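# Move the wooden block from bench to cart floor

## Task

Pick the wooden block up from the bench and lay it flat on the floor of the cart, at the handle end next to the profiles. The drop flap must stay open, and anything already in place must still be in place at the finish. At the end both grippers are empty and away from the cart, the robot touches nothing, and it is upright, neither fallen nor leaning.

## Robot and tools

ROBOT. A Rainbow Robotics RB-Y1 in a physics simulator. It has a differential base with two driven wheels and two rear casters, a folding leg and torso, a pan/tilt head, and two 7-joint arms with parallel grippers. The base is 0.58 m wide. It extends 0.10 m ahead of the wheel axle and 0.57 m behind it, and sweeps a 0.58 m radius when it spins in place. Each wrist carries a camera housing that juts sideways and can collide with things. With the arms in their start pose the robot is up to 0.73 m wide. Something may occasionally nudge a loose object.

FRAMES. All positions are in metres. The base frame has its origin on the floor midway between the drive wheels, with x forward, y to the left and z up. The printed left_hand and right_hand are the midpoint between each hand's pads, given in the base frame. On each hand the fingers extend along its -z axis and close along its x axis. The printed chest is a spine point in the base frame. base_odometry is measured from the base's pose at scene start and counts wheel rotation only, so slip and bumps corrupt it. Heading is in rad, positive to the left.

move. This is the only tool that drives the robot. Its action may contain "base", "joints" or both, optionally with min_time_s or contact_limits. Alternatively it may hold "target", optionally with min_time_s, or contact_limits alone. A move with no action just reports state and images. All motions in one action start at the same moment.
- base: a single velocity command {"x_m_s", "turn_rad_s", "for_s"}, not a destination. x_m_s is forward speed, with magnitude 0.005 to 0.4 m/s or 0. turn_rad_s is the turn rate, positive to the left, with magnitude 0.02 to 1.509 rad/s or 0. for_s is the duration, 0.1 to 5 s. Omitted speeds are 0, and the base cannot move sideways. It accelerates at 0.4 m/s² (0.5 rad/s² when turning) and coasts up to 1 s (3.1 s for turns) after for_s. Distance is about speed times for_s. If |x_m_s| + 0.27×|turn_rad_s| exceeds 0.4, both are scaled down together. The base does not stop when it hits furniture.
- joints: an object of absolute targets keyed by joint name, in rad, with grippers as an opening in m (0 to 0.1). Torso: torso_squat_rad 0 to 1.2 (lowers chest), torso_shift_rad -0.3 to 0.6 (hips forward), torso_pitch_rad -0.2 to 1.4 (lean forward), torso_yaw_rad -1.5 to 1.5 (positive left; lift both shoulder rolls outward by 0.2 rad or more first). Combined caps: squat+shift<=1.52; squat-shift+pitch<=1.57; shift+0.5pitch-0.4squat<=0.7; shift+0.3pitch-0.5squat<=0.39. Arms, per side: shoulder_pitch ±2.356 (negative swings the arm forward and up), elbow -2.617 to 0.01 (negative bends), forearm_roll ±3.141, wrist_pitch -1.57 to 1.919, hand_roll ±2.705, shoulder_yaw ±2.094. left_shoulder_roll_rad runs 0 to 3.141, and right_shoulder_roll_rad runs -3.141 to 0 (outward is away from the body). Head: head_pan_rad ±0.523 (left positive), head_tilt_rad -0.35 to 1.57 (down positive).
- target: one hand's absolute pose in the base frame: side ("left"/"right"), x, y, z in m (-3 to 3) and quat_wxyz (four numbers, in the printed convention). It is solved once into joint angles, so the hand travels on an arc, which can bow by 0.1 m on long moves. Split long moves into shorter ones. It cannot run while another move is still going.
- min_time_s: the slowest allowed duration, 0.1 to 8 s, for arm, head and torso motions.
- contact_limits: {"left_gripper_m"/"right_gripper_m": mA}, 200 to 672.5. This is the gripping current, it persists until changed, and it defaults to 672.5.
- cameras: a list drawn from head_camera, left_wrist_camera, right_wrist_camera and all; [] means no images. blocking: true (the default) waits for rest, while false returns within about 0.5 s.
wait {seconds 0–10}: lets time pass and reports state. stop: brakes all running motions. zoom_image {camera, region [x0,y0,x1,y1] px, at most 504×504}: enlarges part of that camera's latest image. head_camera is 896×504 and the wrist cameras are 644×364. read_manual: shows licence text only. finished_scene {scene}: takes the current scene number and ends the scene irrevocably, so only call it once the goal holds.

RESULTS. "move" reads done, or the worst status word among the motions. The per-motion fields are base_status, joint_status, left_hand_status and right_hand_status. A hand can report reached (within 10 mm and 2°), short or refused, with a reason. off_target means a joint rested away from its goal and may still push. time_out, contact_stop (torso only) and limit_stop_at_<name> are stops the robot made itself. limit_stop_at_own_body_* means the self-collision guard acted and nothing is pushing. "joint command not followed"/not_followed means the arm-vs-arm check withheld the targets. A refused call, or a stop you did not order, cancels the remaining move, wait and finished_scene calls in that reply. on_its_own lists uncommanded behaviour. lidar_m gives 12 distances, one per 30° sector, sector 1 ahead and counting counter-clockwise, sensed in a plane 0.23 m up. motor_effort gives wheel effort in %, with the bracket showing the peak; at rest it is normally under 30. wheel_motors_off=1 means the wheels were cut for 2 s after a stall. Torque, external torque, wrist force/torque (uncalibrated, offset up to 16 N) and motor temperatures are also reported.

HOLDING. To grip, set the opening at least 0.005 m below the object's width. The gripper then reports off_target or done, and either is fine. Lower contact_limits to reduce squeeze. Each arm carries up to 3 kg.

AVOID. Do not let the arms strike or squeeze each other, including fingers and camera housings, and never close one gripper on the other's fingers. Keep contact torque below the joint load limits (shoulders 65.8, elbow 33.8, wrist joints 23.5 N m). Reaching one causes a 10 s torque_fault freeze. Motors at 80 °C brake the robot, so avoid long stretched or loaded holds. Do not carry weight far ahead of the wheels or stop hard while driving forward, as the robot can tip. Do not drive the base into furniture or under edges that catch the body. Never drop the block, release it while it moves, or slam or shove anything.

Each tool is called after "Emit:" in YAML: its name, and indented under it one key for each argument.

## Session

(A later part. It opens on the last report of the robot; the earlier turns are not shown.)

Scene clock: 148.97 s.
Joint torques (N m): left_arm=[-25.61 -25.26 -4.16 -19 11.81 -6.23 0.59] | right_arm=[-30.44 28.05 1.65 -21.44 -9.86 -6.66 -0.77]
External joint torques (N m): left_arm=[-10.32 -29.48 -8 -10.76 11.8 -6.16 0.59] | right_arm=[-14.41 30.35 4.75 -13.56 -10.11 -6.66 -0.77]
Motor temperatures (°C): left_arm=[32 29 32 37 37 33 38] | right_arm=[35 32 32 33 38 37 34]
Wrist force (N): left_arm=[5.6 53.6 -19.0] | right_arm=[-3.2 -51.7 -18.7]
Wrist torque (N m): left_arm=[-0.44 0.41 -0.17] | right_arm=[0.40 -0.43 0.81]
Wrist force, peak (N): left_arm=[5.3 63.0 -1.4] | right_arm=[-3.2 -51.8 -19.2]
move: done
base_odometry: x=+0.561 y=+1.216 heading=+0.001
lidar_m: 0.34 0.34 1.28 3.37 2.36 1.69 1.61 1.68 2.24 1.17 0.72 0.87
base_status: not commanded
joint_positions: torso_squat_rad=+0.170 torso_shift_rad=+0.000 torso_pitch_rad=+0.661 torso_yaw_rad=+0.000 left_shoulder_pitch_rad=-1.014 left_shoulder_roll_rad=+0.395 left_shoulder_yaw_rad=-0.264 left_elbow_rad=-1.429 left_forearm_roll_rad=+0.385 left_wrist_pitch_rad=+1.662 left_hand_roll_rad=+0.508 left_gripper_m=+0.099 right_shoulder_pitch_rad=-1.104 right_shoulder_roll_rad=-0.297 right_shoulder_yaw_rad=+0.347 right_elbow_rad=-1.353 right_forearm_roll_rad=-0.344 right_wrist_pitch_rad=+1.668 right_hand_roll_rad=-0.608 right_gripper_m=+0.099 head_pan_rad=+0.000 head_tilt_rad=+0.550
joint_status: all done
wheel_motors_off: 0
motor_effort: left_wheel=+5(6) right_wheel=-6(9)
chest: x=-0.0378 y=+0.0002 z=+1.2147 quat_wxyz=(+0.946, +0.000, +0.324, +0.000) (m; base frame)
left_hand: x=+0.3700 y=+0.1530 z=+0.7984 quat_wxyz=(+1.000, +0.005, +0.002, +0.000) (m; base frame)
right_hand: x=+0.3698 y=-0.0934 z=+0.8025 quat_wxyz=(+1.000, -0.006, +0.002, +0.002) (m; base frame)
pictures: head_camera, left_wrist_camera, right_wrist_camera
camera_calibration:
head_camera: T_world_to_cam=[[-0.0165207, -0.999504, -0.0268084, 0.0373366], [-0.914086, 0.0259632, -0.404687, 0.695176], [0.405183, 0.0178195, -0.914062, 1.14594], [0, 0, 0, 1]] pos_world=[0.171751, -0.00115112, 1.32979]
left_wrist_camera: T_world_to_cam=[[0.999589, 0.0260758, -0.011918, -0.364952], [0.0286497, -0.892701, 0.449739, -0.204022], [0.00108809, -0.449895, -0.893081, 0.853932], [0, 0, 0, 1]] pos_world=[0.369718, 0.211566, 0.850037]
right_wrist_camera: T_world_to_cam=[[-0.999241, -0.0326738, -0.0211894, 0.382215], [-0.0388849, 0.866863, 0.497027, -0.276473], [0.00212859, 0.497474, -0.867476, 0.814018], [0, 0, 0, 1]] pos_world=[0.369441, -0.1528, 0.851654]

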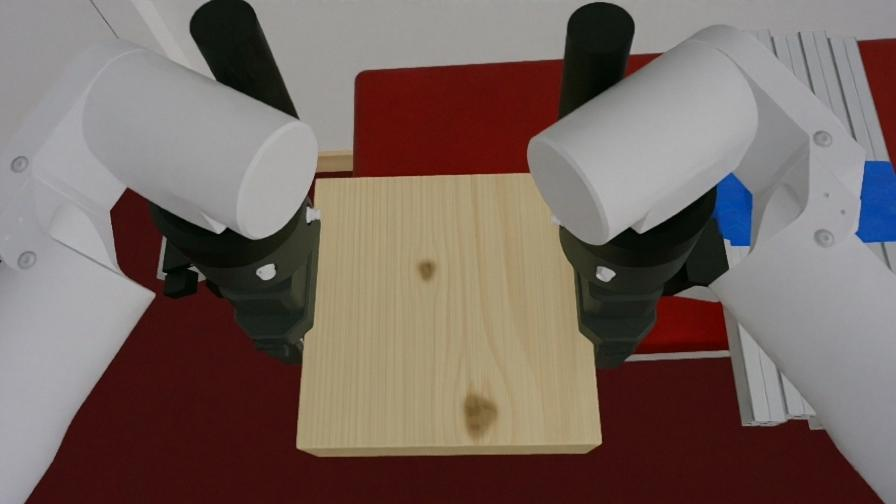

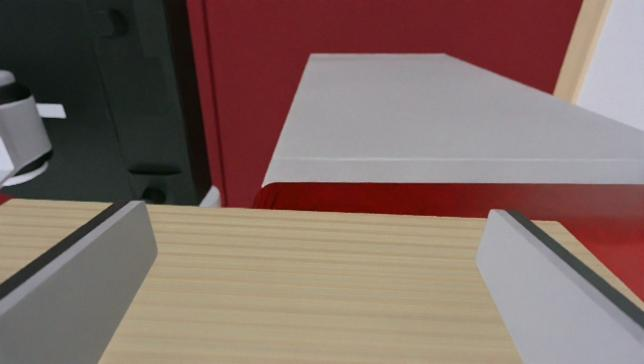

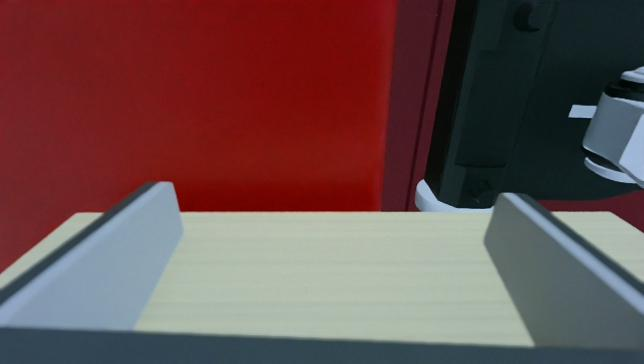

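Emit:
move:
  target: {"side": "left", "x": 0.3705, "y": 0.1445, "z": 0.786, "quat_wxyz": [1, 0, 0, -0.0035]}
  cameras: []

Scene clock: 150.80 s.
Joint torques (N m): left_arm=[-28.64 -27.64 -3.72 -21.19 12.9 -6.38 0.56] | right_arm=[-31.5 30.01 1.65 -22.36 -10.4 -7.83 -1.01]
External joint torques (N m): left_arm=[-13.32 -31.69 -7.42 -12.96 12.9 -6.32 0.56] | right_arm=[-15.47 32.32 4.75 -14.48 -10.65 -7.83 -1.01]
Motor temperatures (°C): left_arm=[32 29 32 37 37 33 38] | right_arm=[35 32 32 33 38 38 34]
Wrist force (N): left_arm=[5.1 60.1 -21.9] | right_arm=[-2.6 -57.5 -15.7]
Wrist torque (N m): left_arm=[-0.46 0.06 -0.80] | right_arm=[0.43 -0.07 1.25]
Wrist force, peak (N): left_arm=[8.9 62.3 -23.8] | right_arm=[3.9 -60.0 -18.7]
move: done
base_odometry: x=+0.561 y=+1.216 heading=+0.001
lidar_m: 0.35 0.32 1.30 3.35 2.37 1.69 1.61 1.68 2.24 1.18 0.71 0.86
base_status: not commanded
joint_positions: torso_squat_rad=+0.170 torso_shift_rad=+0.000 torso_pitch_rad=+0.661 torso_yaw_rad=+0.000 left_shoulder_pitch_rad=-1.017 left_shoulder_roll_rad=+0.382 left_shoulder_yaw_rad=-0.274 left_elbow_rad=-1.373 left_forearm_roll_rad=+0.372 left_wrist_pitch_rad=+1.613 left_hand_roll_rad=+0.501 left_gripper_m=+0.099 right_shoulder_pitch_rad=-1.103 right_shoulder_roll_rad=-0.298 right_shoulder_yaw_rad=+0.347 right_elbow_rad=-1.353 right_forearm_roll_rad=-0.344 right_wrist_pitch_rad=+1.669 right_hand_roll_rad=-0.608 right_gripper_m=+0.099 head_pan_rad=+0.000 head_tilt_rad=+0.550
joint_status: all done
wheel_motors_off: 0
motor_effort: left_wheel=+5(5) right_wheel=-5(9)
chest: x=-0.0379 y=+0.0001 z=+1.2147 quat_wxyz=(+0.946, +0.000, +0.324, +0.000) (m; base frame)
left_hand: x=+0.3701 y=+0.1511 z=+0.7846 quat_wxyz=(+1.000, +0.006, +0.001, +0.000) (m; base frame)
left_hand_status: reached (checked arc, planned for 0.3 s): 7 mm and 0.8 deg off.
right_hand: x=+0.3697 y=-0.0939 z=+0.8023 quat_wxyz=(+1.000, -0.006, +0.003, +0.002) (m; base frame)
pictures: none
No camera images: "cameras" was empty.

Emit:
move:
  target: {"side": "left", "x": 0.3705, "y": 0.1445, "z": 0.80, "quat_wxyz": [1, 0, 0, -0.0035]}
  cameras: ["head_camera","left_wrist_camera"]

Scene clock: 152.07 s.
Joint torques (N m): left_arm=[-28.21 -26.67 -2.28 -21.18 12.93 -6.92 1.3] | right_arm=[-32.14 32.18 1.27 -23.05 -10.88 -7.53 -1.19]
External joint torques (N m): left_arm=[-12.87 -30.8 -6.1 -12.93 12.92 -6.86 1.3] | right_arm=[-16.11 34.51 4.37 -15.18 -11.13 -7.52 -1.19]
Motor temperatures (°C): left_arm=[32 29 32 37 38 33 38] | right_arm=[35 32 32 33 39 38 34]
Wrist force (N): left_arm=[3.7 60.1 -18.6] | right_arm=[-1.7 -57.4 -19.2]
Wrist torque (N m): left_arm=[-0.48 0.08 -1.04] | right_arm=[0.40 -0.13 1.24]
Wrist force, peak (N): left_arm=[3.9 70.4 -18.9] | right_arm=[-1.6 -67.8 -18.6]
move: done
base_odometry: x=+0.561 y=+1.216 heading=+0.001
lidar_m: 0.33 0.33 1.29 3.35 2.37 1.69 1.61 1.68 2.25 1.18 0.70 0.87
base_status: not commanded
joint_positions: torso_squat_rad=+0.170 torso_shift_rad=+0.000 torso_pitch_rad=+0.661 torso_yaw_rad=+0.000 left_shoulder_pitch_rad=-1.017 left_shoulder_roll_rad=+0.392 left_shoulder_yaw_rad=-0.267 left_elbow_rad=-1.426 left_forearm_roll_rad=+0.381 left_wrist_pitch_rad=+1.663 left_hand_roll_rad=+0.511 left_gripper_m=+0.099 right_shoulder_pitch_rad=-1.103 right_shoulder_roll_rad=-0.298 right_shoulder_yaw_rad=+0.347 right_elbow_rad=-1.353 right_forearm_roll_rad=-0.343 right_wrist_pitch_rad=+1.668 right_hand_roll_rad=-0.608 right_gripper_m=+0.099 head_pan_rad=+0.000 head_tilt_rad=+0.550
joint_status: all done
wheel_motors_off: 0
motor_effort: left_wheel=+5(5) right_wheel=-5(6)
chest: x=-0.0379 y=+0.0001 z=+1.2147 quat_wxyz=(+0.946, +0.000, +0.324, +0.000) (m; base frame)
left_hand: x=+0.3701 y=+0.1510 z=+0.7985 quat_wxyz=(+1.000, +0.006, +0.002, -0.001) (m; base frame)
left_hand_status: reached (checked arc, planned for 0.3 s): 7 mm and 0.8 deg off.
right_hand: x=+0.3697 y=-0.0943 z=+0.8023 quat_wxyz=(+1.000, -0.007, +0.003, +0.001) (m; base frame)
pictures: head_camera, left_wrist_camera
camera_calibration:
head_camera: T_world_to_cam=[[-0.0166099, -0.999502, -0.0268474, 0.0373051], [-0.914048, 0.0260622, -0.404767, 0.695227], [0.405265, 0.0178167, -0.914025, 1.14601], [0, 0, 0, 1]] pos_world=[0.171651, -0.00125081, 1.32989]
left_wrist_camera: T_world_to_cam=[[0.999594, 0.0260082, -0.011612, -0.365142], [0.0284535, -0.893346, 0.448469, -0.204742], [0.00129036, -0.448617, -0.893723, 0.853458], [0, 0, 0, 1]] pos_world=[0.369718, 0.209467, 0.850335]

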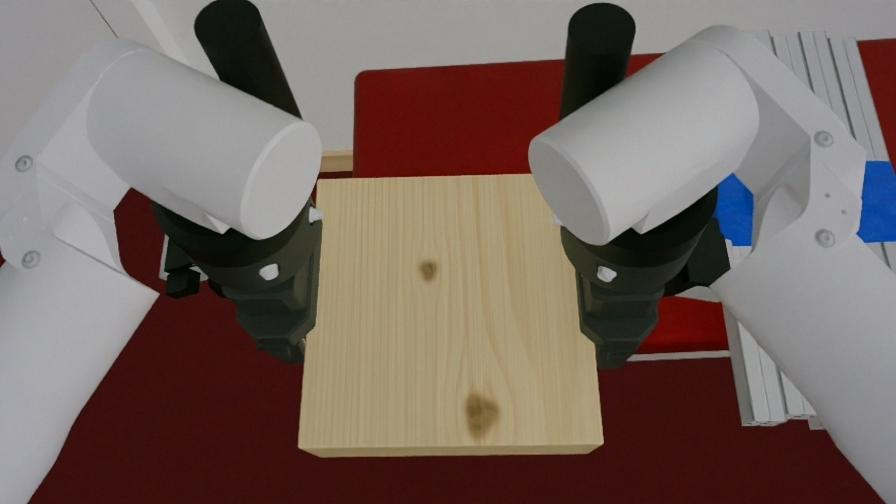

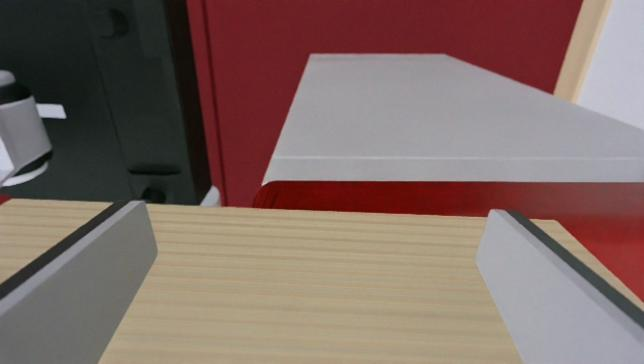

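Emit:
move:
  joints: {"torso_squat_rad": 0.02}
  min_time_s: 1.5
  cameras: []

Emit:
move:
  base: {"x_m_s": -0.12, "for_s": 4.2}
  cameras: ["head_camera"]

Scene clock: 154.90 s.
Joint torques (N m): left_arm=[-28.13 -27.43 -2.04 -21.28 13.01 -6.92 1.37] | right_arm=[-32.12 32.24 1.34 -23.06 -10.89 -7.55 -1.41]
External joint torques (N m): left_arm=[-12.79 -31.56 -5.85 -13.03 13.01 -6.86 1.37] | right_arm=[-16.09 34.57 4.45 -15.18 -11.14 -7.55 -1.41]
Motor temperatures (°C): left_arm=[32 29 32 38 38 34 38] | right_arm=[36 32 32 33 39 38 34]
Wrist force (N): left_arm=[4.1 59.9 -18.5] | right_arm=[-1.5 -57.2 -19.7]
Wrist torque (N m): left_arm=[-0.46 0.10 -1.14] | right_arm=[0.33 -0.12 1.27]
Wrist force, peak (N): left_arm=[4.3 60.9 -19.5] | right_arm=[-1.5 -58.3 -19.3]
move: done
base_odometry: x=+0.561 y=+1.216 heading=+0.001
lidar_m: 0.34 0.33 1.29 3.36 2.37 1.68 1.61 1.69 2.24 1.17 0.71 0.86
base_status: not commanded
joint_positions: torso_squat_rad=+0.020 torso_shift_rad=+0.000 torso_pitch_rad=+0.661 torso_yaw_rad=+0.000 left_shoulder_pitch_rad=-1.017 left_shoulder_roll_rad=+0.392 left_shoulder_yaw_rad=-0.267 left_elbow_rad=-1.426 left_forearm_roll_rad=+0.381 left_wrist_pitch_rad=+1.663 left_hand_roll_rad=+0.511 left_gripper_m=+0.099 right_shoulder_pitch_rad=-1.103 right_shoulder_roll_rad=-0.298 right_shoulder_yaw_rad=+0.347 right_elbow_rad=-1.353 right_forearm_roll_rad=-0.343 right_wrist_pitch_rad=+1.668 right_hand_roll_rad=-0.608 right_gripper_m=+0.099 head_pan_rad=+0.000 head_tilt_rad=+0.550
joint_status: all done
wheel_motors_off: 0
motor_effort: left_wheel=+5(5) right_wheel=-4(6)
chest: x=-0.0378 y=+0.0001 z=+1.2246 quat_wxyz=(+0.946, +0.000, +0.324, +0.000) (m; base frame)
left_hand: x=+0.3701 y=+0.1510 z=+0.8084 quat_wxyz=(+1.000, +0.006, +0.002, -0.001) (m; base frame)
right_hand: x=+0.3697 y=-0.0943 z=+0.8121 quat_wxyz=(+1.000, -0.007, +0.003, +0.001) (m; base frame)
pictures: none
No camera images: "cameras" was empty.

Scene clock: 159.97 s.
Joint torques (N m): left_arm=[-28.43 -27.3 -2.57 -20.8 12.81 -6.84 1.39] | right_arm=[-32.72 32.65 1.3 -23.14 -10.83 -7.48 -1.25]
External joint torques (N m): left_arm=[-13.1 -31.43 -6.39 -12.55 12.81 -6.78 1.39] | right_arm=[-16.69 34.98 4.4 -15.26 -11.09 -7.48 -1.25]
Motor temperatures (°C): left_arm=[32 29 32 38 38 34 38] | right_arm=[36 32 32 34 39 38 34]
Wrist force (N): left_arm=[3.9 59.6 -19.6] | right_arm=[-1.3 -57.6 -19.7]
Wrist torque (N m): left_arm=[-0.37 0.08 -1.15] | right_arm=[0.40 -0.12 1.23]
Wrist force, peak (N): left_arm=[3.1 61.2 -19.1] | right_arm=[-0.9 -58.3 -19.7]
move: done
base_odometry: x=+0.057 y=+1.215 heading=+0.002
lidar_m: 0.83 1.47 1.99 4.39 1.63 1.15 1.11 1.16 1.55 3.95 1.31 1.05
base_status: done (sent for 4.2 of 4.2 s)
joint_positions: torso_squat_rad=+0.020 torso_shift_rad=+0.000 torso_pitch_rad=+0.661 torso_yaw_rad=+0.000 left_shoulder_pitch_rad=-1.017 left_shoulder_roll_rad=+0.391 left_shoulder_yaw_rad=-0.267 left_elbow_rad=-1.426 left_forearm_roll_rad=+0.381 left_wrist_pitch_rad=+1.663 left_hand_roll_rad=+0.511 left_gripper_m=+0.099 right_shoulder_pitch_rad=-1.103 right_shoulder_roll_rad=-0.298 right_shoulder_yaw_rad=+0.347 right_elbow_rad=-1.353 right_forearm_roll_rad=-0.343 right_wrist_pitch_rad=+1.668 right_hand_roll_rad=-0.608 right_gripper_m=+0.099 head_pan_rad=+0.000 head_tilt_rad=+0.550
joint_status: not commanded
wheel_motors_off: 0
motor_effort: left_wheel=+7(32) right_wheel=-9(25)
chest: x=-0.0379 y=+0.0001 z=+1.2247 quat_wxyz=(+0.946, +0.000, +0.324, +0.000) (m; base frame)
left_hand: x=+0.3701 y=+0.1510 z=+0.8085 quat_wxyz=(+1.000, +0.006, +0.002, -0.001) (m; base frame)
right_hand: x=+0.3697 y=-0.0943 z=+0.8122 quat_wxyz=(+1.000, -0.007, +0.003, +0.001) (m; base frame)
pictures: head_camera
camera_calibration:
head_camera: T_world_to_cam=[[-0.0166099, -0.999502, -0.0268474, 0.0375709], [-0.914048, 0.0260622, -0.404767, 0.699234], [0.405265, 0.0178167, -0.914025, 1.15506], [0, 0, 0, 1]] pos_world=[0.171651, -0.00125081, 1.33979]

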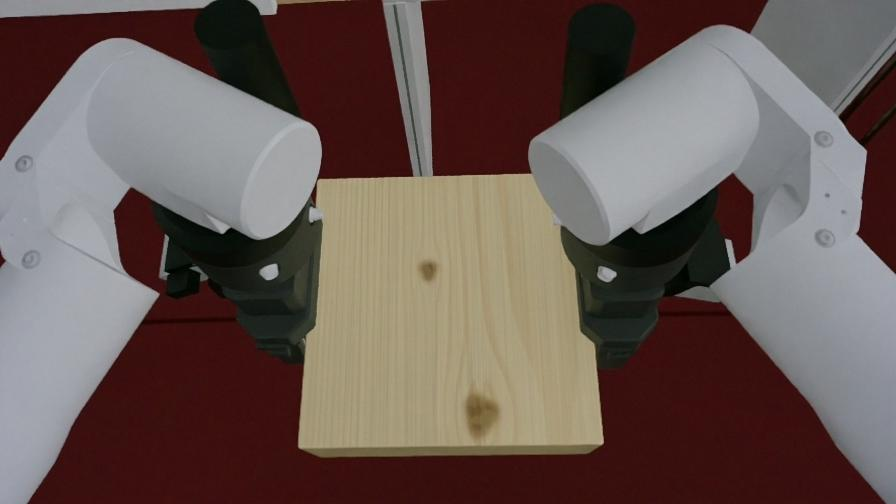

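Emit:
move:
  base: {"turn_rad_s": -0.45, "for_s": 3.5}
  cameras: []

Emit:
move:
  base: {"x_m_s": 0.3, "for_s": 4.87}
  cameras: []

Emit:
move:
  base: {"turn_rad_s": 0.45, "for_s": 3.5}
  joints: {"head_tilt_rad": 0.25}
  cameras: ["head_camera"]

Scene clock: 168.47 s.
Joint torques (N m): left_arm=[-28.32 -27.06 -2.43 -21.07 12.77 -6.88 1.32] | right_arm=[-32.53 32.44 1.61 -23.31 -10.74 -7.55 -1.23]
External joint torques (N m): left_arm=[-12.98 -31.19 -6.25 -12.83 12.76 -6.81 1.32] | right_arm=[-16.5 34.77 4.71 -15.43 -10.99 -7.55 -1.23]
Motor temperatures (°C): left_arm=[32 29 32 38 39 34 38] | right_arm=[36 33 32 34 40 38 34]
Wrist force (N): left_arm=[3.0 60.3 -18.9] | right_arm=[-1.3 -57.6 -19.2]
Wrist torque (N m): left_arm=[-0.50 0.04 -1.09] | right_arm=[0.36 -0.13 1.23]
Wrist force, peak (N): left_arm=[3.5 61.6 -18.6] | right_arm=[-1.3 -58.8 -18.6]
move: done
base_odometry: x=+0.057 y=+1.215 heading=-1.572
lidar_m: 3.72 1.32 1.06 0.83 1.48 1.96 4.38 1.67 1.18 1.12 1.13 1.51
base_status: done (sent for 3.5 of 3.5 s)
joint_positions: torso_squat_rad=+0.020 torso_shift_rad=+0.000 torso_pitch_rad=+0.661 torso_yaw_rad=+0.000 left_shoulder_pitch_rad=-1.017 left_shoulder_roll_rad=+0.391 left_shoulder_yaw_rad=-0.267 left_elbow_rad=-1.426 left_forearm_roll_rad=+0.381 left_wrist_pitch_rad=+1.663 left_hand_roll_rad=+0.511 left_gripper_m=+0.099 right_shoulder_pitch_rad=-1.103 right_shoulder_roll_rad=-0.298 right_shoulder_yaw_rad=+0.347 right_elbow_rad=-1.353 right_forearm_roll_rad=-0.343 right_wrist_pitch_rad=+1.668 right_hand_roll_rad=-0.608 right_gripper_m=+0.099 head_pan_rad=+0.000 head_tilt_rad=+0.550
joint_status: not commanded
wheel_motors_off: 0
motor_effort: left_wheel=+18(40) right_wheel=-3(26)
chest: x=-0.0379 y=+0.0001 z=+1.2247 quat_wxyz=(+0.946, +0.000, +0.324, +0.000) (m; base frame)
left_hand: x=+0.3701 y=+0.1510 z=+0.8085 quat_wxyz=(+1.000, +0.006, +0.002, -0.001) (m; base frame)
right_hand: x=+0.3697 y=-0.0943 z=+0.8122 quat_wxyz=(+1.000, -0.007, +0.003, +0.001) (m; base frame)
pictures: none
No camera images: "cameras" was empty.

Scene clock: 174.63 s.
Joint torques (N m): left_arm=[-27.82 -27.28 -2.3 -20.97 12.77 -6.9 1.33] | right_arm=[-32.56 32.41 1.42 -23.31 -10.8 -7.35 -1.28]
External joint torques (N m): left_arm=[-12.48 -31.4 -6.12 -12.73 12.77 -6.84 1.33] | right_arm=[-16.53 34.74 4.53 -15.43 -11.05 -7.35 -1.28]
Motor temperatures (°C): left_arm=[32 29 32 38 39 34 37] | right_arm=[36 33 32 35 40 39 34]
Wrist force (N): left_arm=[3.3 59.9 -18.9] | right_arm=[-1.3 -57.6 -19.3]
Wrist torque (N m): left_arm=[-0.44 0.06 -1.14] | right_arm=[0.36 -0.15 1.18]
Wrist force, peak (N): left_arm=[4.3 61.1 -19.0] | right_arm=[-1.3 -58.6 -20.0]
move: done
base_odometry: x=+0.055 y=-0.245 heading=-1.572
lidar_m: 3.47 1.08 0.76 0.72 0.75 1.77 4.97 1.57 1.12 1.05 1.07 1.41
base_status: done (sent for 4.87 of 4.87 s)
joint_positions: torso_squat_rad=+0.020 torso_shift_rad=+0.000 torso_pitch_rad=+0.661 torso_yaw_rad=+0.000 left_shoulder_pitch_rad=-1.017 left_shoulder_roll_rad=+0.391 left_shoulder_yaw_rad=-0.267 left_elbow_rad=-1.426 left_forearm_roll_rad=+0.381 left_wrist_pitch_rad=+1.663 left_hand_roll_rad=+0.511 left_gripper_m=+0.099 right_shoulder_pitch_rad=-1.103 right_shoulder_roll_rad=-0.298 right_shoulder_yaw_rad=+0.347 right_elbow_rad=-1.353 right_forearm_roll_rad=-0.343 right_wrist_pitch_rad=+1.668 right_hand_roll_rad=-0.608 right_gripper_m=+0.099 head_pan_rad=+0.000 head_tilt_rad=+0.550
joint_status: not commanded
wheel_motors_off: 0
motor_effort: left_wheel=+0(45) right_wheel=+1(35)
chest: x=-0.0378 y=+0.0001 z=+1.2246 quat_wxyz=(+0.946, +0.000, +0.324, +0.000) (m; base frame)
left_hand: x=+0.3702 y=+0.1510 z=+0.8085 quat_wxyz=(+1.000, +0.006, +0.002, -0.001) (m; base frame)
right_hand: x=+0.3697 y=-0.0943 z=+0.8121 quat_wxyz=(+1.000, -0.007, +0.003, +0.001) (m; base frame)
pictures: none
No camera images: "cameras" was empty.

Scene clock: 179.37 s.
Joint torques (N m): left_arm=[-27.83 -27.39 -2.59 -20.91 12.81 -6.81 1.33] | right_arm=[-32.75 32.2 1.5 -23.25 -10.87 -7.47 -1.31]
External joint torques (N m): left_arm=[-12.5 -31.52 -6.41 -12.66 12.8 -6.75 1.33] | right_arm=[-16.72 34.52 4.61 -15.37 -11.12 -7.47 -1.3]
Motor temperatures (°C): left_arm=[32 29 32 39 39 34 37] | right_arm=[36 33 32 35 40 39 34]
Wrist force (N): left_arm=[3.4 61.3 -18.7] | right_arm=[-0.9 -58.0 -19.4]
Wrist torque (N m): left_arm=[-0.60 0.08 -1.19] | right_arm=[0.41 -0.13 1.16]
Wrist force, peak (N): left_arm=[3.0 61.2 -19.9] | right_arm=[-1.4 -58.9 -19.2]
move: done
base_odometry: x=+0.055 y=-0.245 heading=+0.002
lidar_m: 0.72 0.76 1.77 4.61 1.53 1.10 1.03 1.08 1.46 3.66 1.08 0.77
base_status: done (sent for 3.5 of 3.5 s)
joint_positions: torso_squat_rad=+0.020 torso_shift_rad=+0.000 torso_pitch_rad=+0.661 torso_yaw_rad=+0.000 left_shoulder_pitch_rad=-1.017 left_shoulder_roll_rad=+0.391 left_shoulder_yaw_rad=-0.267 left_elbow_rad=-1.426 left_forearm_roll_rad=+0.381 left_wrist_pitch_rad=+1.663 left_hand_roll_rad=+0.511 left_gripper_m=+0.099 right_shoulder_pitch_rad=-1.103 right_shoulder_roll_rad=-0.298 right_shoulder_yaw_rad=+0.347 right_elbow_rad=-1.353 right_forearm_roll_rad=-0.343 right_wrist_pitch_rad=+1.668 right_hand_roll_rad=-0.608 right_gripper_m=+0.099 head_pan_rad=+0.000 head_tilt_rad=+0.250
joint_status: all done
wheel_motors_off: 0
motor_effort: left_wheel=-2(39) right_wheel=+16(32)
chest: x=-0.0378 y=+0.0001 z=+1.2246 quat_wxyz=(+0.946, +0.000, +0.324, +0.000) (m; base frame)
left_hand: x=+0.3702 y=+0.1509 z=+0.8085 quat_wxyz=(+1.000, +0.006, +0.002, -0.001) (m; base frame)
right_hand: x=+0.3697 y=-0.0943 z=+0.8121 quat_wxyz=(+1.000, -0.007, +0.003, +0.001) (m; base frame)
pictures: head_camera
camera_calibration:
head_camera: T_world_to_cam=[[-0.007862, -0.999504, -0.0304917, 0.041662], [-0.753701, 0.0259625, -0.656704, 1.02785], [0.65717, 0.0178186, -0.753532, 0.909546], [0, 0, 0, 1]] pos_world=[0.177295, -0.00125112, 1.36164]

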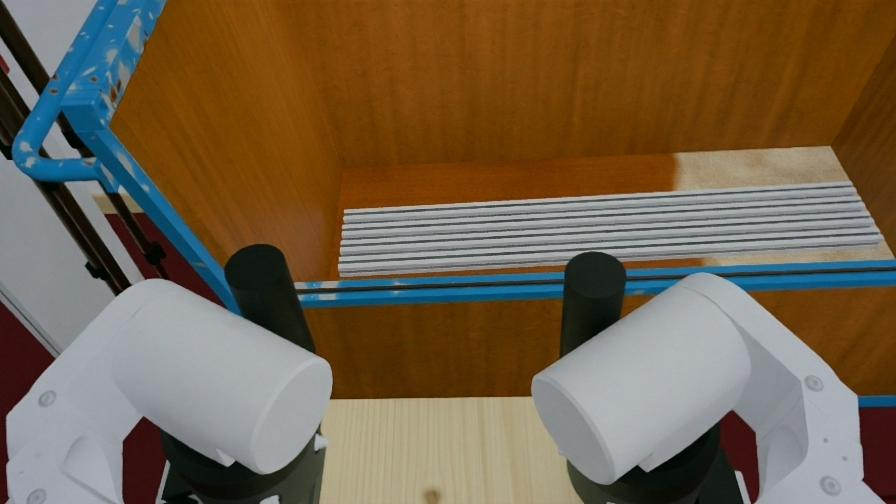

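Emit:
move:
  base: {"x_m_s": 0.2, "for_s": 1.9}
  joints: {"head_tilt_rad": 0.4}

Emit:
move:
  joints: {"head_pan_rad": -0.5}
  cameras: ["head_camera"]

Emit:
move:
  joints: {"head_pan_rad": 0.5}
  cameras: ["head_camera"]

Scene clock: 188.90 s.
Joint torques (N m): left_arm=[-27.91 -27.01 -2.17 -20.85 12.72 -6.86 1.38] | right_arm=[-32.57 32.21 1.39 -23.11 -10.85 -7.4 -1.37]
External joint torques (N m): left_arm=[-12.58 -31.14 -5.99 -12.61 12.72 -6.79 1.38] | right_arm=[-16.54 34.53 4.49 -15.24 -11.11 -7.4 -1.37]
Motor temperatures (°C): left_arm=[32 29 32 39 40 34 37] | right_arm=[37 33 32 35 41 39 34]
Wrist force (N): left_arm=[3.3 59.9 -18.8] | right_arm=[-1.1 -58.1 -19.4]
Wrist torque (N m): left_arm=[-0.45 0.05 -1.15] | right_arm=[0.40 -0.11 1.18]
Wrist force, peak (N): left_arm=[4.2 61.7 -19.0] | right_arm=[-1.0 -58.5 -19.4]
move: done
base_odometry: x=+0.435 y=-0.244 heading=+0.002
lidar_m: 0.35 0.37 0.50 3.99 2.09 1.49 1.42 1.48 1.97 4.98 0.53 0.36
base_status: done (sent for 1.9 of 1.9 s)
joint_positions: torso_squat_rad=+0.020 torso_shift_rad=+0.000 torso_pitch_rad=+0.661 torso_yaw_rad=+0.000 left_shoulder_pitch_rad=-1.017 left_shoulder_roll_rad=+0.391 left_shoulder_yaw_rad=-0.267 left_elbow_rad=-1.426 left_forearm_roll_rad=+0.381 left_wrist_pitch_rad=+1.663 left_hand_roll_rad=+0.511 left_gripper_m=+0.099 right_shoulder_pitch_rad=-1.103 right_shoulder_roll_rad=-0.298 right_shoulder_yaw_rad=+0.347 right_elbow_rad=-1.353 right_forearm_roll_rad=-0.343 right_wrist_pitch_rad=+1.668 right_hand_roll_rad=-0.608 right_gripper_m=+0.099 head_pan_rad=+0.000 head_tilt_rad=+0.400
joint_status: all done
wheel_motors_off: 0
motor_effort: left_wheel=+3(34) right_wheel=-2(45)
chest: x=-0.0378 y=+0.0001 z=+1.2246 quat_wxyz=(+0.946, +0.000, +0.324, +0.000) (m; base frame)
left_hand: x=+0.3702 y=+0.1509 z=+0.8085 quat_wxyz=(+1.000, +0.006, +0.002, -0.001) (m; base frame)
right_hand: x=+0.3697 y=-0.0943 z=+0.8121 quat_wxyz=(+1.000, -0.007, +0.003, +0.001) (m; base frame)
pictures: head_camera, left_wrist_camera, right_wrist_camera
camera_calibration:
head_camera: T_world_to_cam=[[-0.0123261, -0.999504, -0.0289757, 0.0400428], [-0.84336, 0.02596, -0.536721, 0.872752], [0.537207, 0.0178212, -0.843262, 1.04468], [0, 0, 0, 1]] pos_world=[0.17533, -0.00125113, 1.35052]
left_wrist_camera: T_world_to_cam=[[0.999597, 0.0259165, -0.0115677, -0.365147], [0.0283516, -0.893308, 0.448549, -0.209224], [0.0012913, -0.448696, -0.893683, 0.862287], [0, 0, 0, 1]] pos_world=[0.369818, 0.209467, 0.860235]
right_wrist_camera: T_world_to_cam=[[-0.999273, -0.0321086, -0.0205695, 0.381855], [-0.038083, 0.867727, 0.495581, -0.27952], [0.00193627, 0.496004, -0.868318, 0.823407], [0, 0, 0, 1]] pos_world=[0.369338, -0.153605, 0.861358]

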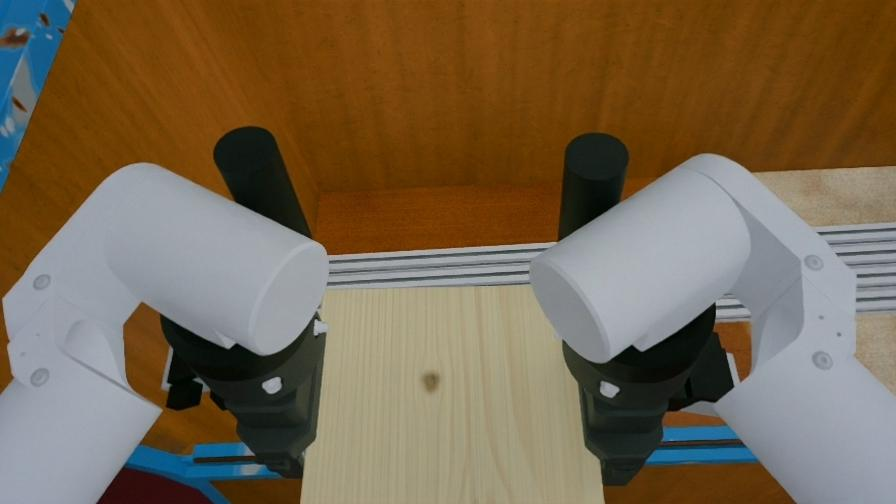

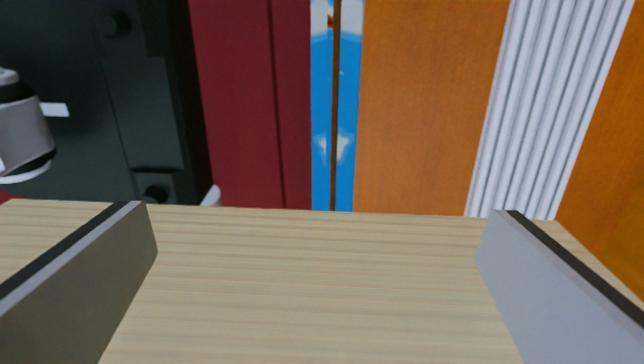

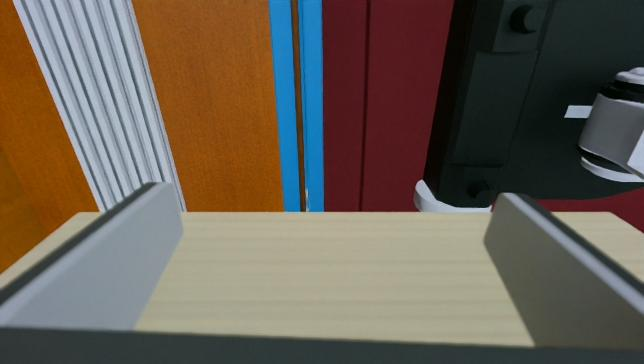

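Scene clock: 189.90 s.
Joint torques (N m): left_arm=[-27.73 -27.11 -2.34 -20.71 12.82 -6.9 1.38] | right_arm=[-32.31 32.13 1.22 -23.11 -10.89 -7.45 -1.29]
External joint torques (N m): left_arm=[-12.39 -31.24 -6.16 -12.47 12.81 -6.83 1.38] | right_arm=[-16.28 34.46 4.33 -15.23 -11.14 -7.45 -1.29]
Motor temperatures (°C): left_arm=[32 29 32 39 40 34 37] | right_arm=[37 33 32 35 41 39 34]
Wrist force (N): left_arm=[3.5 60.2 -19.4] | right_arm=[-1.3 -57.0 -19.5]
Wrist torque (N m): left_arm=[-0.40 0.09 -1.11] | right_arm=[0.30 -0.14 1.19]
Wrist force, peak (N): left_arm=[3.4 61.6 -19.2] | right_arm=[-0.9 -58.2 -19.7]
move: done
base_odometry: x=+0.435 y=-0.244 heading=+0.002
lidar_m: 0.34 0.36 0.49 3.98 2.10 1.49 1.41 1.49 1.99 4.99 0.51 0.36
base_status: not commanded
joint_positions: torso_squat_rad=+0.020 torso_shift_rad=+0.000 torso_pitch_rad=+0.661 torso_yaw_rad=+0.000 left_shoulder_pitch_rad=-1.017 left_shoulder_roll_rad=+0.391 left_shoulder_yaw_rad=-0.267 left_elbow_rad=-1.426 left_forearm_roll_rad=+0.381 left_wrist_pitch_rad=+1.663 left_hand_roll_rad=+0.511 left_gripper_m=+0.099 right_shoulder_pitch_rad=-1.103 right_shoulder_roll_rad=-0.298 right_shoulder_yaw_rad=+0.347 right_elbow_rad=-1.353 right_forearm_roll_rad=-0.343 right_wrist_pitch_rad=+1.668 right_hand_roll_rad=-0.608 right_gripper_m=+0.099 head_pan_rad=-0.500 head_tilt_rad=+0.400
joint_status: all done
wheel_motors_off: 0
motor_effort: left_wheel=+3(4) right_wheel=-3(6)
chest: x=-0.0379 y=+0.0001 z=+1.2246 quat_wxyz=(+0.946, +0.000, +0.324, +0.000) (m; base frame)
left_hand: x=+0.3702 y=+0.1509 z=+0.8085 quat_wxyz=(+1.000, +0.006, +0.002, -0.001) (m; base frame)
right_hand: x=+0.3697 y=-0.0943 z=+0.8121 quat_wxyz=(+1.000, -0.007, +0.003, +0.001) (m; base frame)
pictures: head_camera
camera_calibration:
head_camera: T_world_to_cam=[[-0.391367, -0.881029, 0.265742, -0.324648], [-0.801026, 0.184008, -0.569648, 0.913471], [0.452978, -0.435808, -0.777742, 0.963567], [0, 0, 0, 1]] pos_world=[0.168183, -0.03418, 1.35604]

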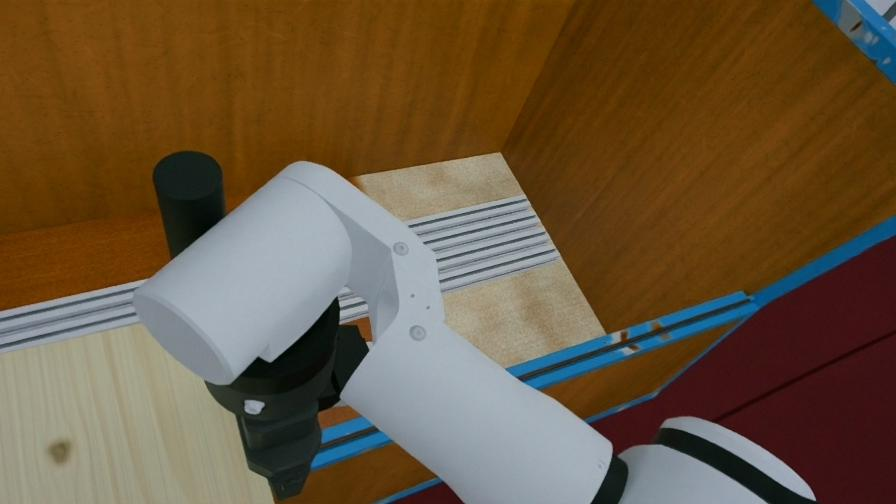

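Scene clock: 191.23 s.
Joint torques (N m): left_arm=[-27.78 -27.04 -2.34 -20.83 12.77 -6.87 1.37] | right_arm=[-32.6 32.4 1.51 -23.12 -10.85 -7.54 -1.31]
External joint torques (N m): left_arm=[-12.44 -31.16 -6.15 -12.58 12.77 -6.8 1.37] | right_arm=[-16.57 34.72 4.62 -15.24 -11.1 -7.54 -1.31]
Motor temperatures (°C): left_arm=[32 29 32 39 40 34 37] | right_arm=[37 33 32 36 41 39 34]
Wrist force (N): left_arm=[3.1 60.2 -18.9] | right_arm=[-1.2 -57.7 -19.0]
Wrist torque (N m): left_arm=[-0.46 0.00 -1.14] | right_arm=[0.36 -0.13 1.22]
Wrist force, peak (N): left_arm=[3.5 61.4 -19.7] | right_arm=[-1.3 -58.4 -19.8]
move: done
base_odometry: x=+0.435 y=-0.244 heading=+0.002
lidar_m: 0.34 0.36 0.50 3.98 2.09 1.49 1.41 1.48 1.98 4.99 0.52 0.37
base_status: not commanded
joint_positions: torso_squat_rad=+0.020 torso_shift_rad=+0.000 torso_pitch_rad=+0.661 torso_yaw_rad=+0.000 left_shoulder_pitch_rad=-1.017 left_shoulder_roll_rad=+0.391 left_shoulder_yaw_rad=-0.267 left_elbow_rad=-1.426 left_forearm_roll_rad=+0.381 left_wrist_pitch_rad=+1.663 left_hand_roll_rad=+0.511 left_gripper_m=+0.099 right_shoulder_pitch_rad=-1.103 right_shoulder_roll_rad=-0.298 right_shoulder_yaw_rad=+0.347 right_elbow_rad=-1.353 right_forearm_roll_rad=-0.343 right_wrist_pitch_rad=+1.668 right_hand_roll_rad=-0.608 right_gripper_m=+0.099 head_pan_rad=+0.500 head_tilt_rad=+0.400
joint_status: all done
wheel_motors_off: 0
motor_effort: left_wheel=+3(4) right_wheel=-3(5)
chest: x=-0.0379 y=+0.0001 z=+1.2246 quat_wxyz=(+0.946, +0.000, +0.324, +0.000) (m; base frame)
left_hand: x=+0.3702 y=+0.1509 z=+0.8085 quat_wxyz=(+1.000, +0.006, +0.002, -0.001) (m; base frame)
right_hand: x=+0.3697 y=-0.0943 z=+0.8121 quat_wxyz=(+1.000, -0.007, +0.003, +0.001) (m; base frame)
pictures: head_camera
camera_calibration:
head_camera: T_world_to_cam=[[0.365098, -0.873322, -0.322509, 0.403367], [-0.820697, -0.138381, -0.554353, 0.894558], [0.439499, 0.467075, -0.767256, 0.950543], [0, 0, 0, 1]] pos_world=[0.169129, 0.0320842, 1.3553]

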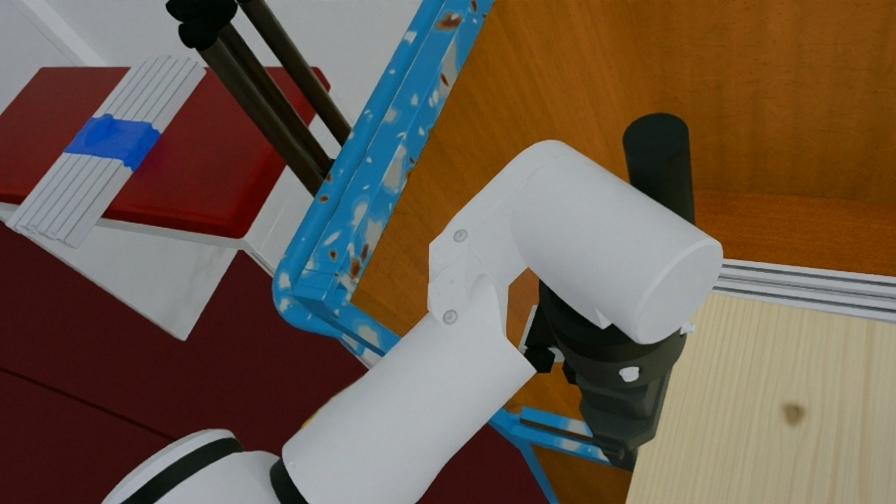

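Emit:
move:
  joints: {"torso_shift_rad": 0.185, "head_pan_rad": 0, "head_tilt_rad": 0.4}
  min_time_s: 3
  cameras: []

Emit:
move:
  base: {"x_m_s": 0.07, "for_s": 0.9}

Scene clock: 223.63 s.
Joint torques (N m): left_arm=[-27.68 -27.19 -2.47 -20.93 12.72 -6.85 1.35] | right_arm=[-32.59 32.46 1.34 -23.14 -10.83 -7.47 -1.39]
External joint torques (N m): left_arm=[-12.35 -31.31 -6.29 -12.69 12.72 -6.78 1.35] | right_arm=[-16.57 34.78 4.44 -15.26 -11.08 -7.47 -1.39]
Motor temperatures (°C): left_arm=[33 30 31 40 40 34 37] | right_arm=[37 34 32 36 41 39 34]
Wrist force (N): left_arm=[3.2 60.5 -19.3] | right_arm=[-1.5 -57.8 -19.8]
Wrist torque (N m): left_arm=[-0.45 0.08 -1.14] | right_arm=[0.40 -0.15 1.22]
Wrist force, peak (N): left_arm=[3.2 61.7 -18.7] | right_arm=[-1.0 -58.4 -19.8]
move: done
base_odometry: x=+0.435 y=-0.244 heading=+0.002
lidar_m: 0.35 0.35 0.50 3.99 2.09 1.49 1.42 1.47 1.99 4.98 0.52 0.37
base_status: not commanded
joint_positions: torso_squat_rad=+0.020 torso_shift_rad=+0.185 torso_pitch_rad=+0.661 torso_yaw_rad=+0.000 left_shoulder_pitch_rad=-1.017 left_shoulder_roll_rad=+0.391 left_shoulder_yaw_rad=-0.267 left_elbow_rad=-1.426 left_forearm_roll_rad=+0.381 left_wrist_pitch_rad=+1.663 left_hand_roll_rad=+0.511 left_gripper_m=+0.099 right_shoulder_pitch_rad=-1.103 right_shoulder_roll_rad=-0.298 right_shoulder_yaw_rad=+0.347 right_elbow_rad=-1.353 right_forearm_roll_rad=-0.343 right_wrist_pitch_rad=+1.668 right_hand_roll_rad=-0.608 right_gripper_m=+0.099 head_pan_rad=+0.000 head_tilt_rad=+0.400
joint_status: all done
wheel_motors_off: 0
motor_effort: left_wheel=+3(5) right_wheel=-4(5)
chest: x=+0.0909 y=+0.0001 z=+1.2126 quat_wxyz=(+0.946, +0.000, +0.325, +0.000) (m; base frame)
left_hand: x=+0.4989 y=+0.1509 z=+0.7964 quat_wxyz=(+1.000, +0.006, +0.002, -0.001) (m; base frame)
right_hand: x=+0.4984 y=-0.0943 z=+0.8001 quat_wxyz=(+1.000, -0.007, +0.003, +0.001) (m; base frame)
pictures: none
No camera images: "cameras" was empty.

Scene clock: 225.13 s.
Joint torques (N m): left_arm=[-27.9 -27.05 -2.51 -20.91 12.77 -6.87 1.38] | right_arm=[-32.5 32.14 1.39 -23.49 -10.77 -7.52 -1.2]
External joint torques (N m): left_arm=[-12.57 -31.17 -6.33 -12.67 12.76 -6.81 1.38] | right_arm=[-16.47 34.47 4.49 -15.62 -11.02 -7.52 -1.2]
Motor temperatures (°C): left_arm=[33 30 31 40 40 34 37] | right_arm=[37 34 32 36 41 39 34]
Wrist force (N): left_arm=[3.8 60.6 -18.5] | right_arm=[-0.7 -58.1 -18.9]
Wrist torque (N m): left_arm=[-0.49 0.03 -1.14] | right_arm=[0.37 -0.09 1.23]
Wrist force, peak (N): left_arm=[4.2 61.1 -19.3] | right_arm=[-0.9 -58.5 -19.4]
move: done
base_odometry: x=+0.498 y=-0.244 heading=+0.002
lidar_m: 0.28 0.29 0.41 1.62 2.18 1.56 1.48 1.55 2.06 4.79 0.44 0.30
base_status: done (sent for 0.9 of 0.9 s)
joint_positions: torso_squat_rad=+0.020 torso_shift_rad=+0.185 torso_pitch_rad=+0.661 torso_yaw_rad=+0.000 left_shoulder_pitch_rad=-1.017 left_shoulder_roll_rad=+0.391 left_shoulder_yaw_rad=-0.267 left_elbow_rad=-1.426 left_forearm_roll_rad=+0.381 left_wrist_pitch_rad=+1.663 left_hand_roll_rad=+0.511 left_gripper_m=+0.099 right_shoulder_pitch_rad=-1.103 right_shoulder_roll_rad=-0.298 right_shoulder_yaw_rad=+0.347 right_elbow_rad=-1.353 right_forearm_roll_rad=-0.343 right_wrist_pitch_rad=+1.668 right_hand_roll_rad=-0.608 right_gripper_m=+0.099 head_pan_rad=+0.000 head_tilt_rad=+0.400
joint_status: not commanded
wheel_motors_off: 0
motor_effort: left_wheel=-1(25) right_wheel=+1(21)
chest: x=+0.0909 y=+0.0001 z=+1.2126 quat_wxyz=(+0.946, +0.000, +0.324, +0.000) (m; base frame)
left_hand: x=+0.4989 y=+0.1509 z=+0.7965 quat_wxyz=(+1.000, +0.006, +0.002, -0.001) (m; base frame)
right_hand: x=+0.4985 y=-0.0943 z=+0.8001 quat_wxyz=(+1.000, -0.007, +0.003, +0.001) (m; base frame)
pictures: head_camera, left_wrist_camera, right_wrist_camera
camera_calibration:
head_camera: T_world_to_cam=[[-0.012331, -0.999504, -0.0289737, 0.0412816], [-0.843388, 0.0259622, -0.536677, 0.974886], [0.537163, 0.0178183, -0.84329, 0.965417], [0, 0, 0, 1]] pos_world=[0.30413, -0.00125112, 1.33852]
left_wrist_camera: T_world_to_cam=[[0.999594, 0.0259596, -0.0117023, -0.493927], [0.0284504, -0.893307, 0.448545, -0.207539], [0.00119025, -0.448697, -0.893683, 0.851447], [0, 0, 0, 1]] pos_world=[0.498618, 0.209467, 0.848235]
right_wrist_camera: T_world_to_cam=[[-0.999273, -0.0321086, -0.0205695, 0.510315], [-0.038083, 0.867727, 0.495581, -0.268667], [0.00193627, 0.496004, -0.868318, 0.812737], [0, 0, 0, 1]] pos_world=[0.498138, -0.153605, 0.849358]

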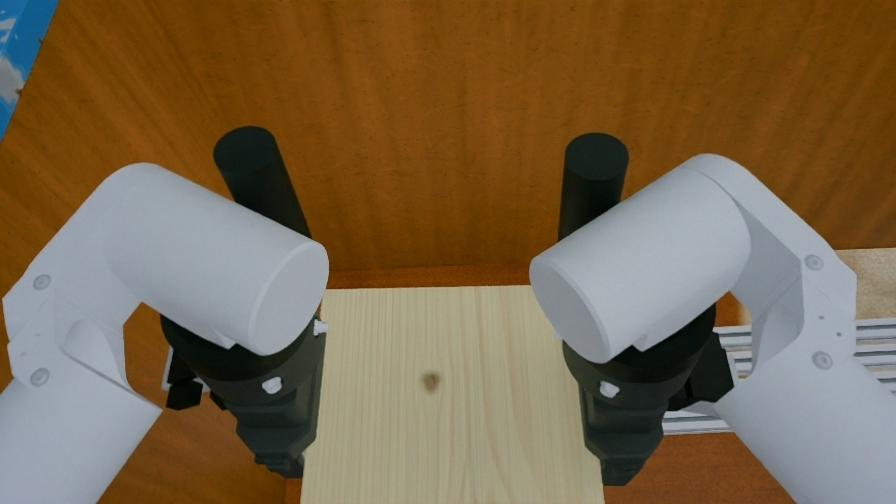

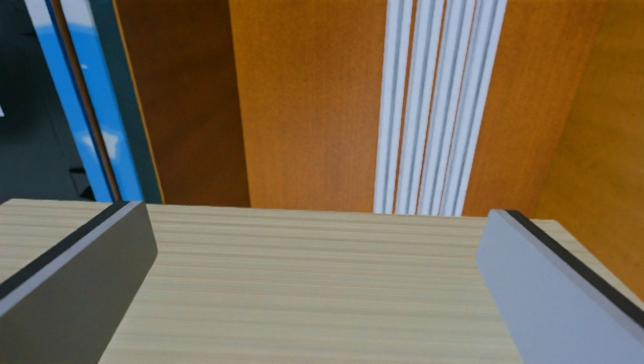

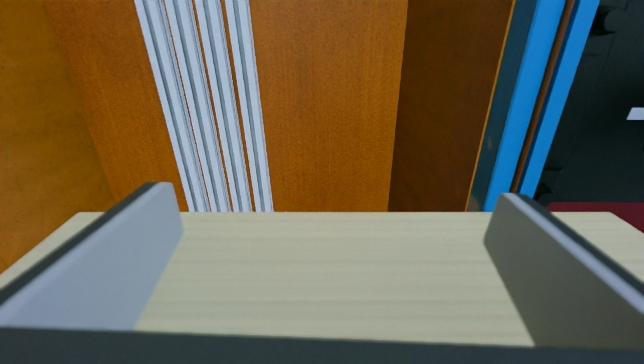

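Emit:
move:
  joints: {"torso_shift_rad": 0.474, "torso_squat_rad": 0.726}
  min_time_s: 5

Scene clock: 242.97 s.
Joint torques (N m): left_arm=[-27.75 -27.31 -2.27 -20.88 12.76 -6.85 1.43] | right_arm=[-32.4 32.08 1.25 -23.1 -10.72 -7.61 -1.23]
External joint torques (N m): left_arm=[-12.42 -31.43 -6.09 -12.63 12.76 -6.79 1.43] | right_arm=[-16.39 34.4 4.35 -15.22 -10.97 -7.61 -1.23]
Motor temperatures (°C): left_arm=[33 30 31 40 41 34 37] | right_arm=[37 34 32 37 41 39 34]
Wrist force (N): left_arm=[3.9 61.0 -18.2] | right_arm=[-1.3 -57.6 -19.3]
Wrist torque (N m): left_arm=[-0.55 0.09 -1.14] | right_arm=[0.30 -0.16 1.21]
Wrist force, peak (N): left_arm=[3.7 61.9 -18.6] | right_arm=[-1.0 -58.6 -19.6]
move: done
base_odometry: x=+0.498 y=-0.244 heading=+0.002
lidar_m: 0.28 0.29 0.40 1.61 2.18 1.55 1.48 1.55 2.06 4.77 0.43 0.31
base_status: not commanded
joint_positions: torso_squat_rad=+0.726 torso_shift_rad=+0.474 torso_pitch_rad=+0.661 torso_yaw_rad=+0.000 left_shoulder_pitch_rad=-1.017 left_shoulder_roll_rad=+0.391 left_shoulder_yaw_rad=-0.267 left_elbow_rad=-1.426 left_forearm_roll_rad=+0.381 left_wrist_pitch_rad=+1.663 left_hand_roll_rad=+0.511 left_gripper_m=+0.099 right_shoulder_pitch_rad=-1.103 right_shoulder_roll_rad=-0.298 right_shoulder_yaw_rad=+0.347 right_elbow_rad=-1.353 right_forearm_roll_rad=-0.343 right_wrist_pitch_rad=+1.668 right_hand_roll_rad=-0.608 right_gripper_m=+0.099 head_pan_rad=+0.000 head_tilt_rad=+0.400
joint_status: all done
wheel_motors_off: 0
motor_effort: left_wheel=-3(4) right_wheel=+4(4)
chest: x=+0.2011 y=+0.0001 z=+0.9905 quat_wxyz=(+0.946, +0.000, +0.324, +0.000) (m; base frame)
left_hand: x=+0.6091 y=+0.1509 z=+0.5744 quat_wxyz=(+1.000, +0.006, +0.002, -0.001) (m; base frame)
right_hand: x=+0.6086 y=-0.0943 z=+0.5780 quat_wxyz=(+1.000, -0.007, +0.003, +0.001) (m; base frame)
pictures: head_camera, left_wrist_camera, right_wrist_camera
camera_calibration:
head_camera: T_world_to_cam=[[-0.0123271, -0.999504, -0.0289767, 0.0362059], [-0.843314, 0.025963, -0.536793, 0.948645], [0.537279, 0.0178194, -0.843216, 0.718849], [0, 0, 0, 1]] pos_world=[0.41423, -0.00125112, 1.11642]
left_wrist_camera: T_world_to_cam=[[0.999597, 0.0259165, -0.0115677, -0.606656], [0.0283516, -0.893308, 0.448549, -0.111081], [0.0012913, -0.448696, -0.893683, 0.652723], [0, 0, 0, 1]] pos_world=[0.608718, 0.209367, 0.626135]
right_wrist_camera: T_world_to_cam=[[-0.999273, -0.0321086, -0.0205695, 0.615763], [-0.038083, 0.867727, 0.495581, -0.154319], [0.00193627, 0.496004, -0.868318, 0.61972], [0, 0, 0, 1]] pos_world=[0.608238, -0.153705, 0.627258]

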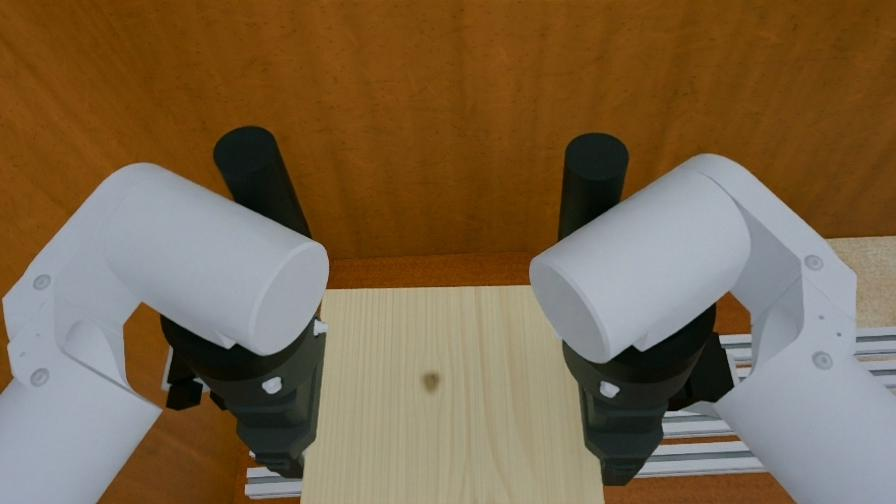

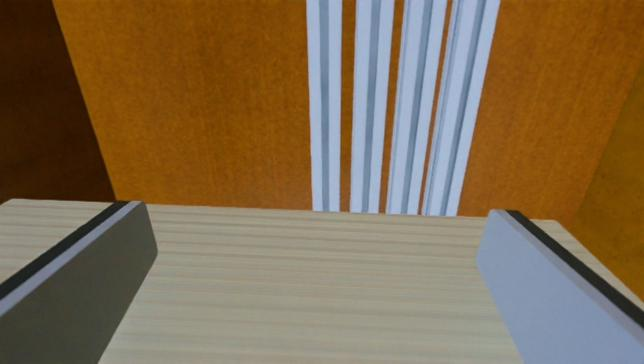

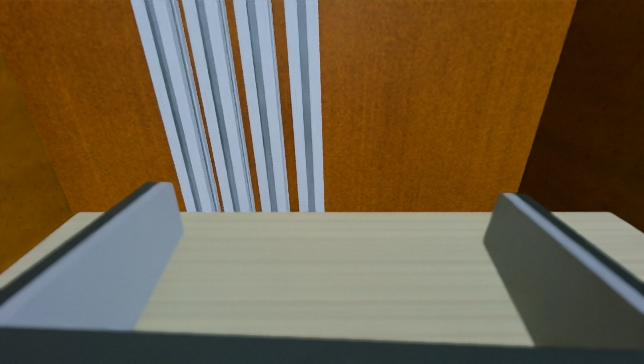

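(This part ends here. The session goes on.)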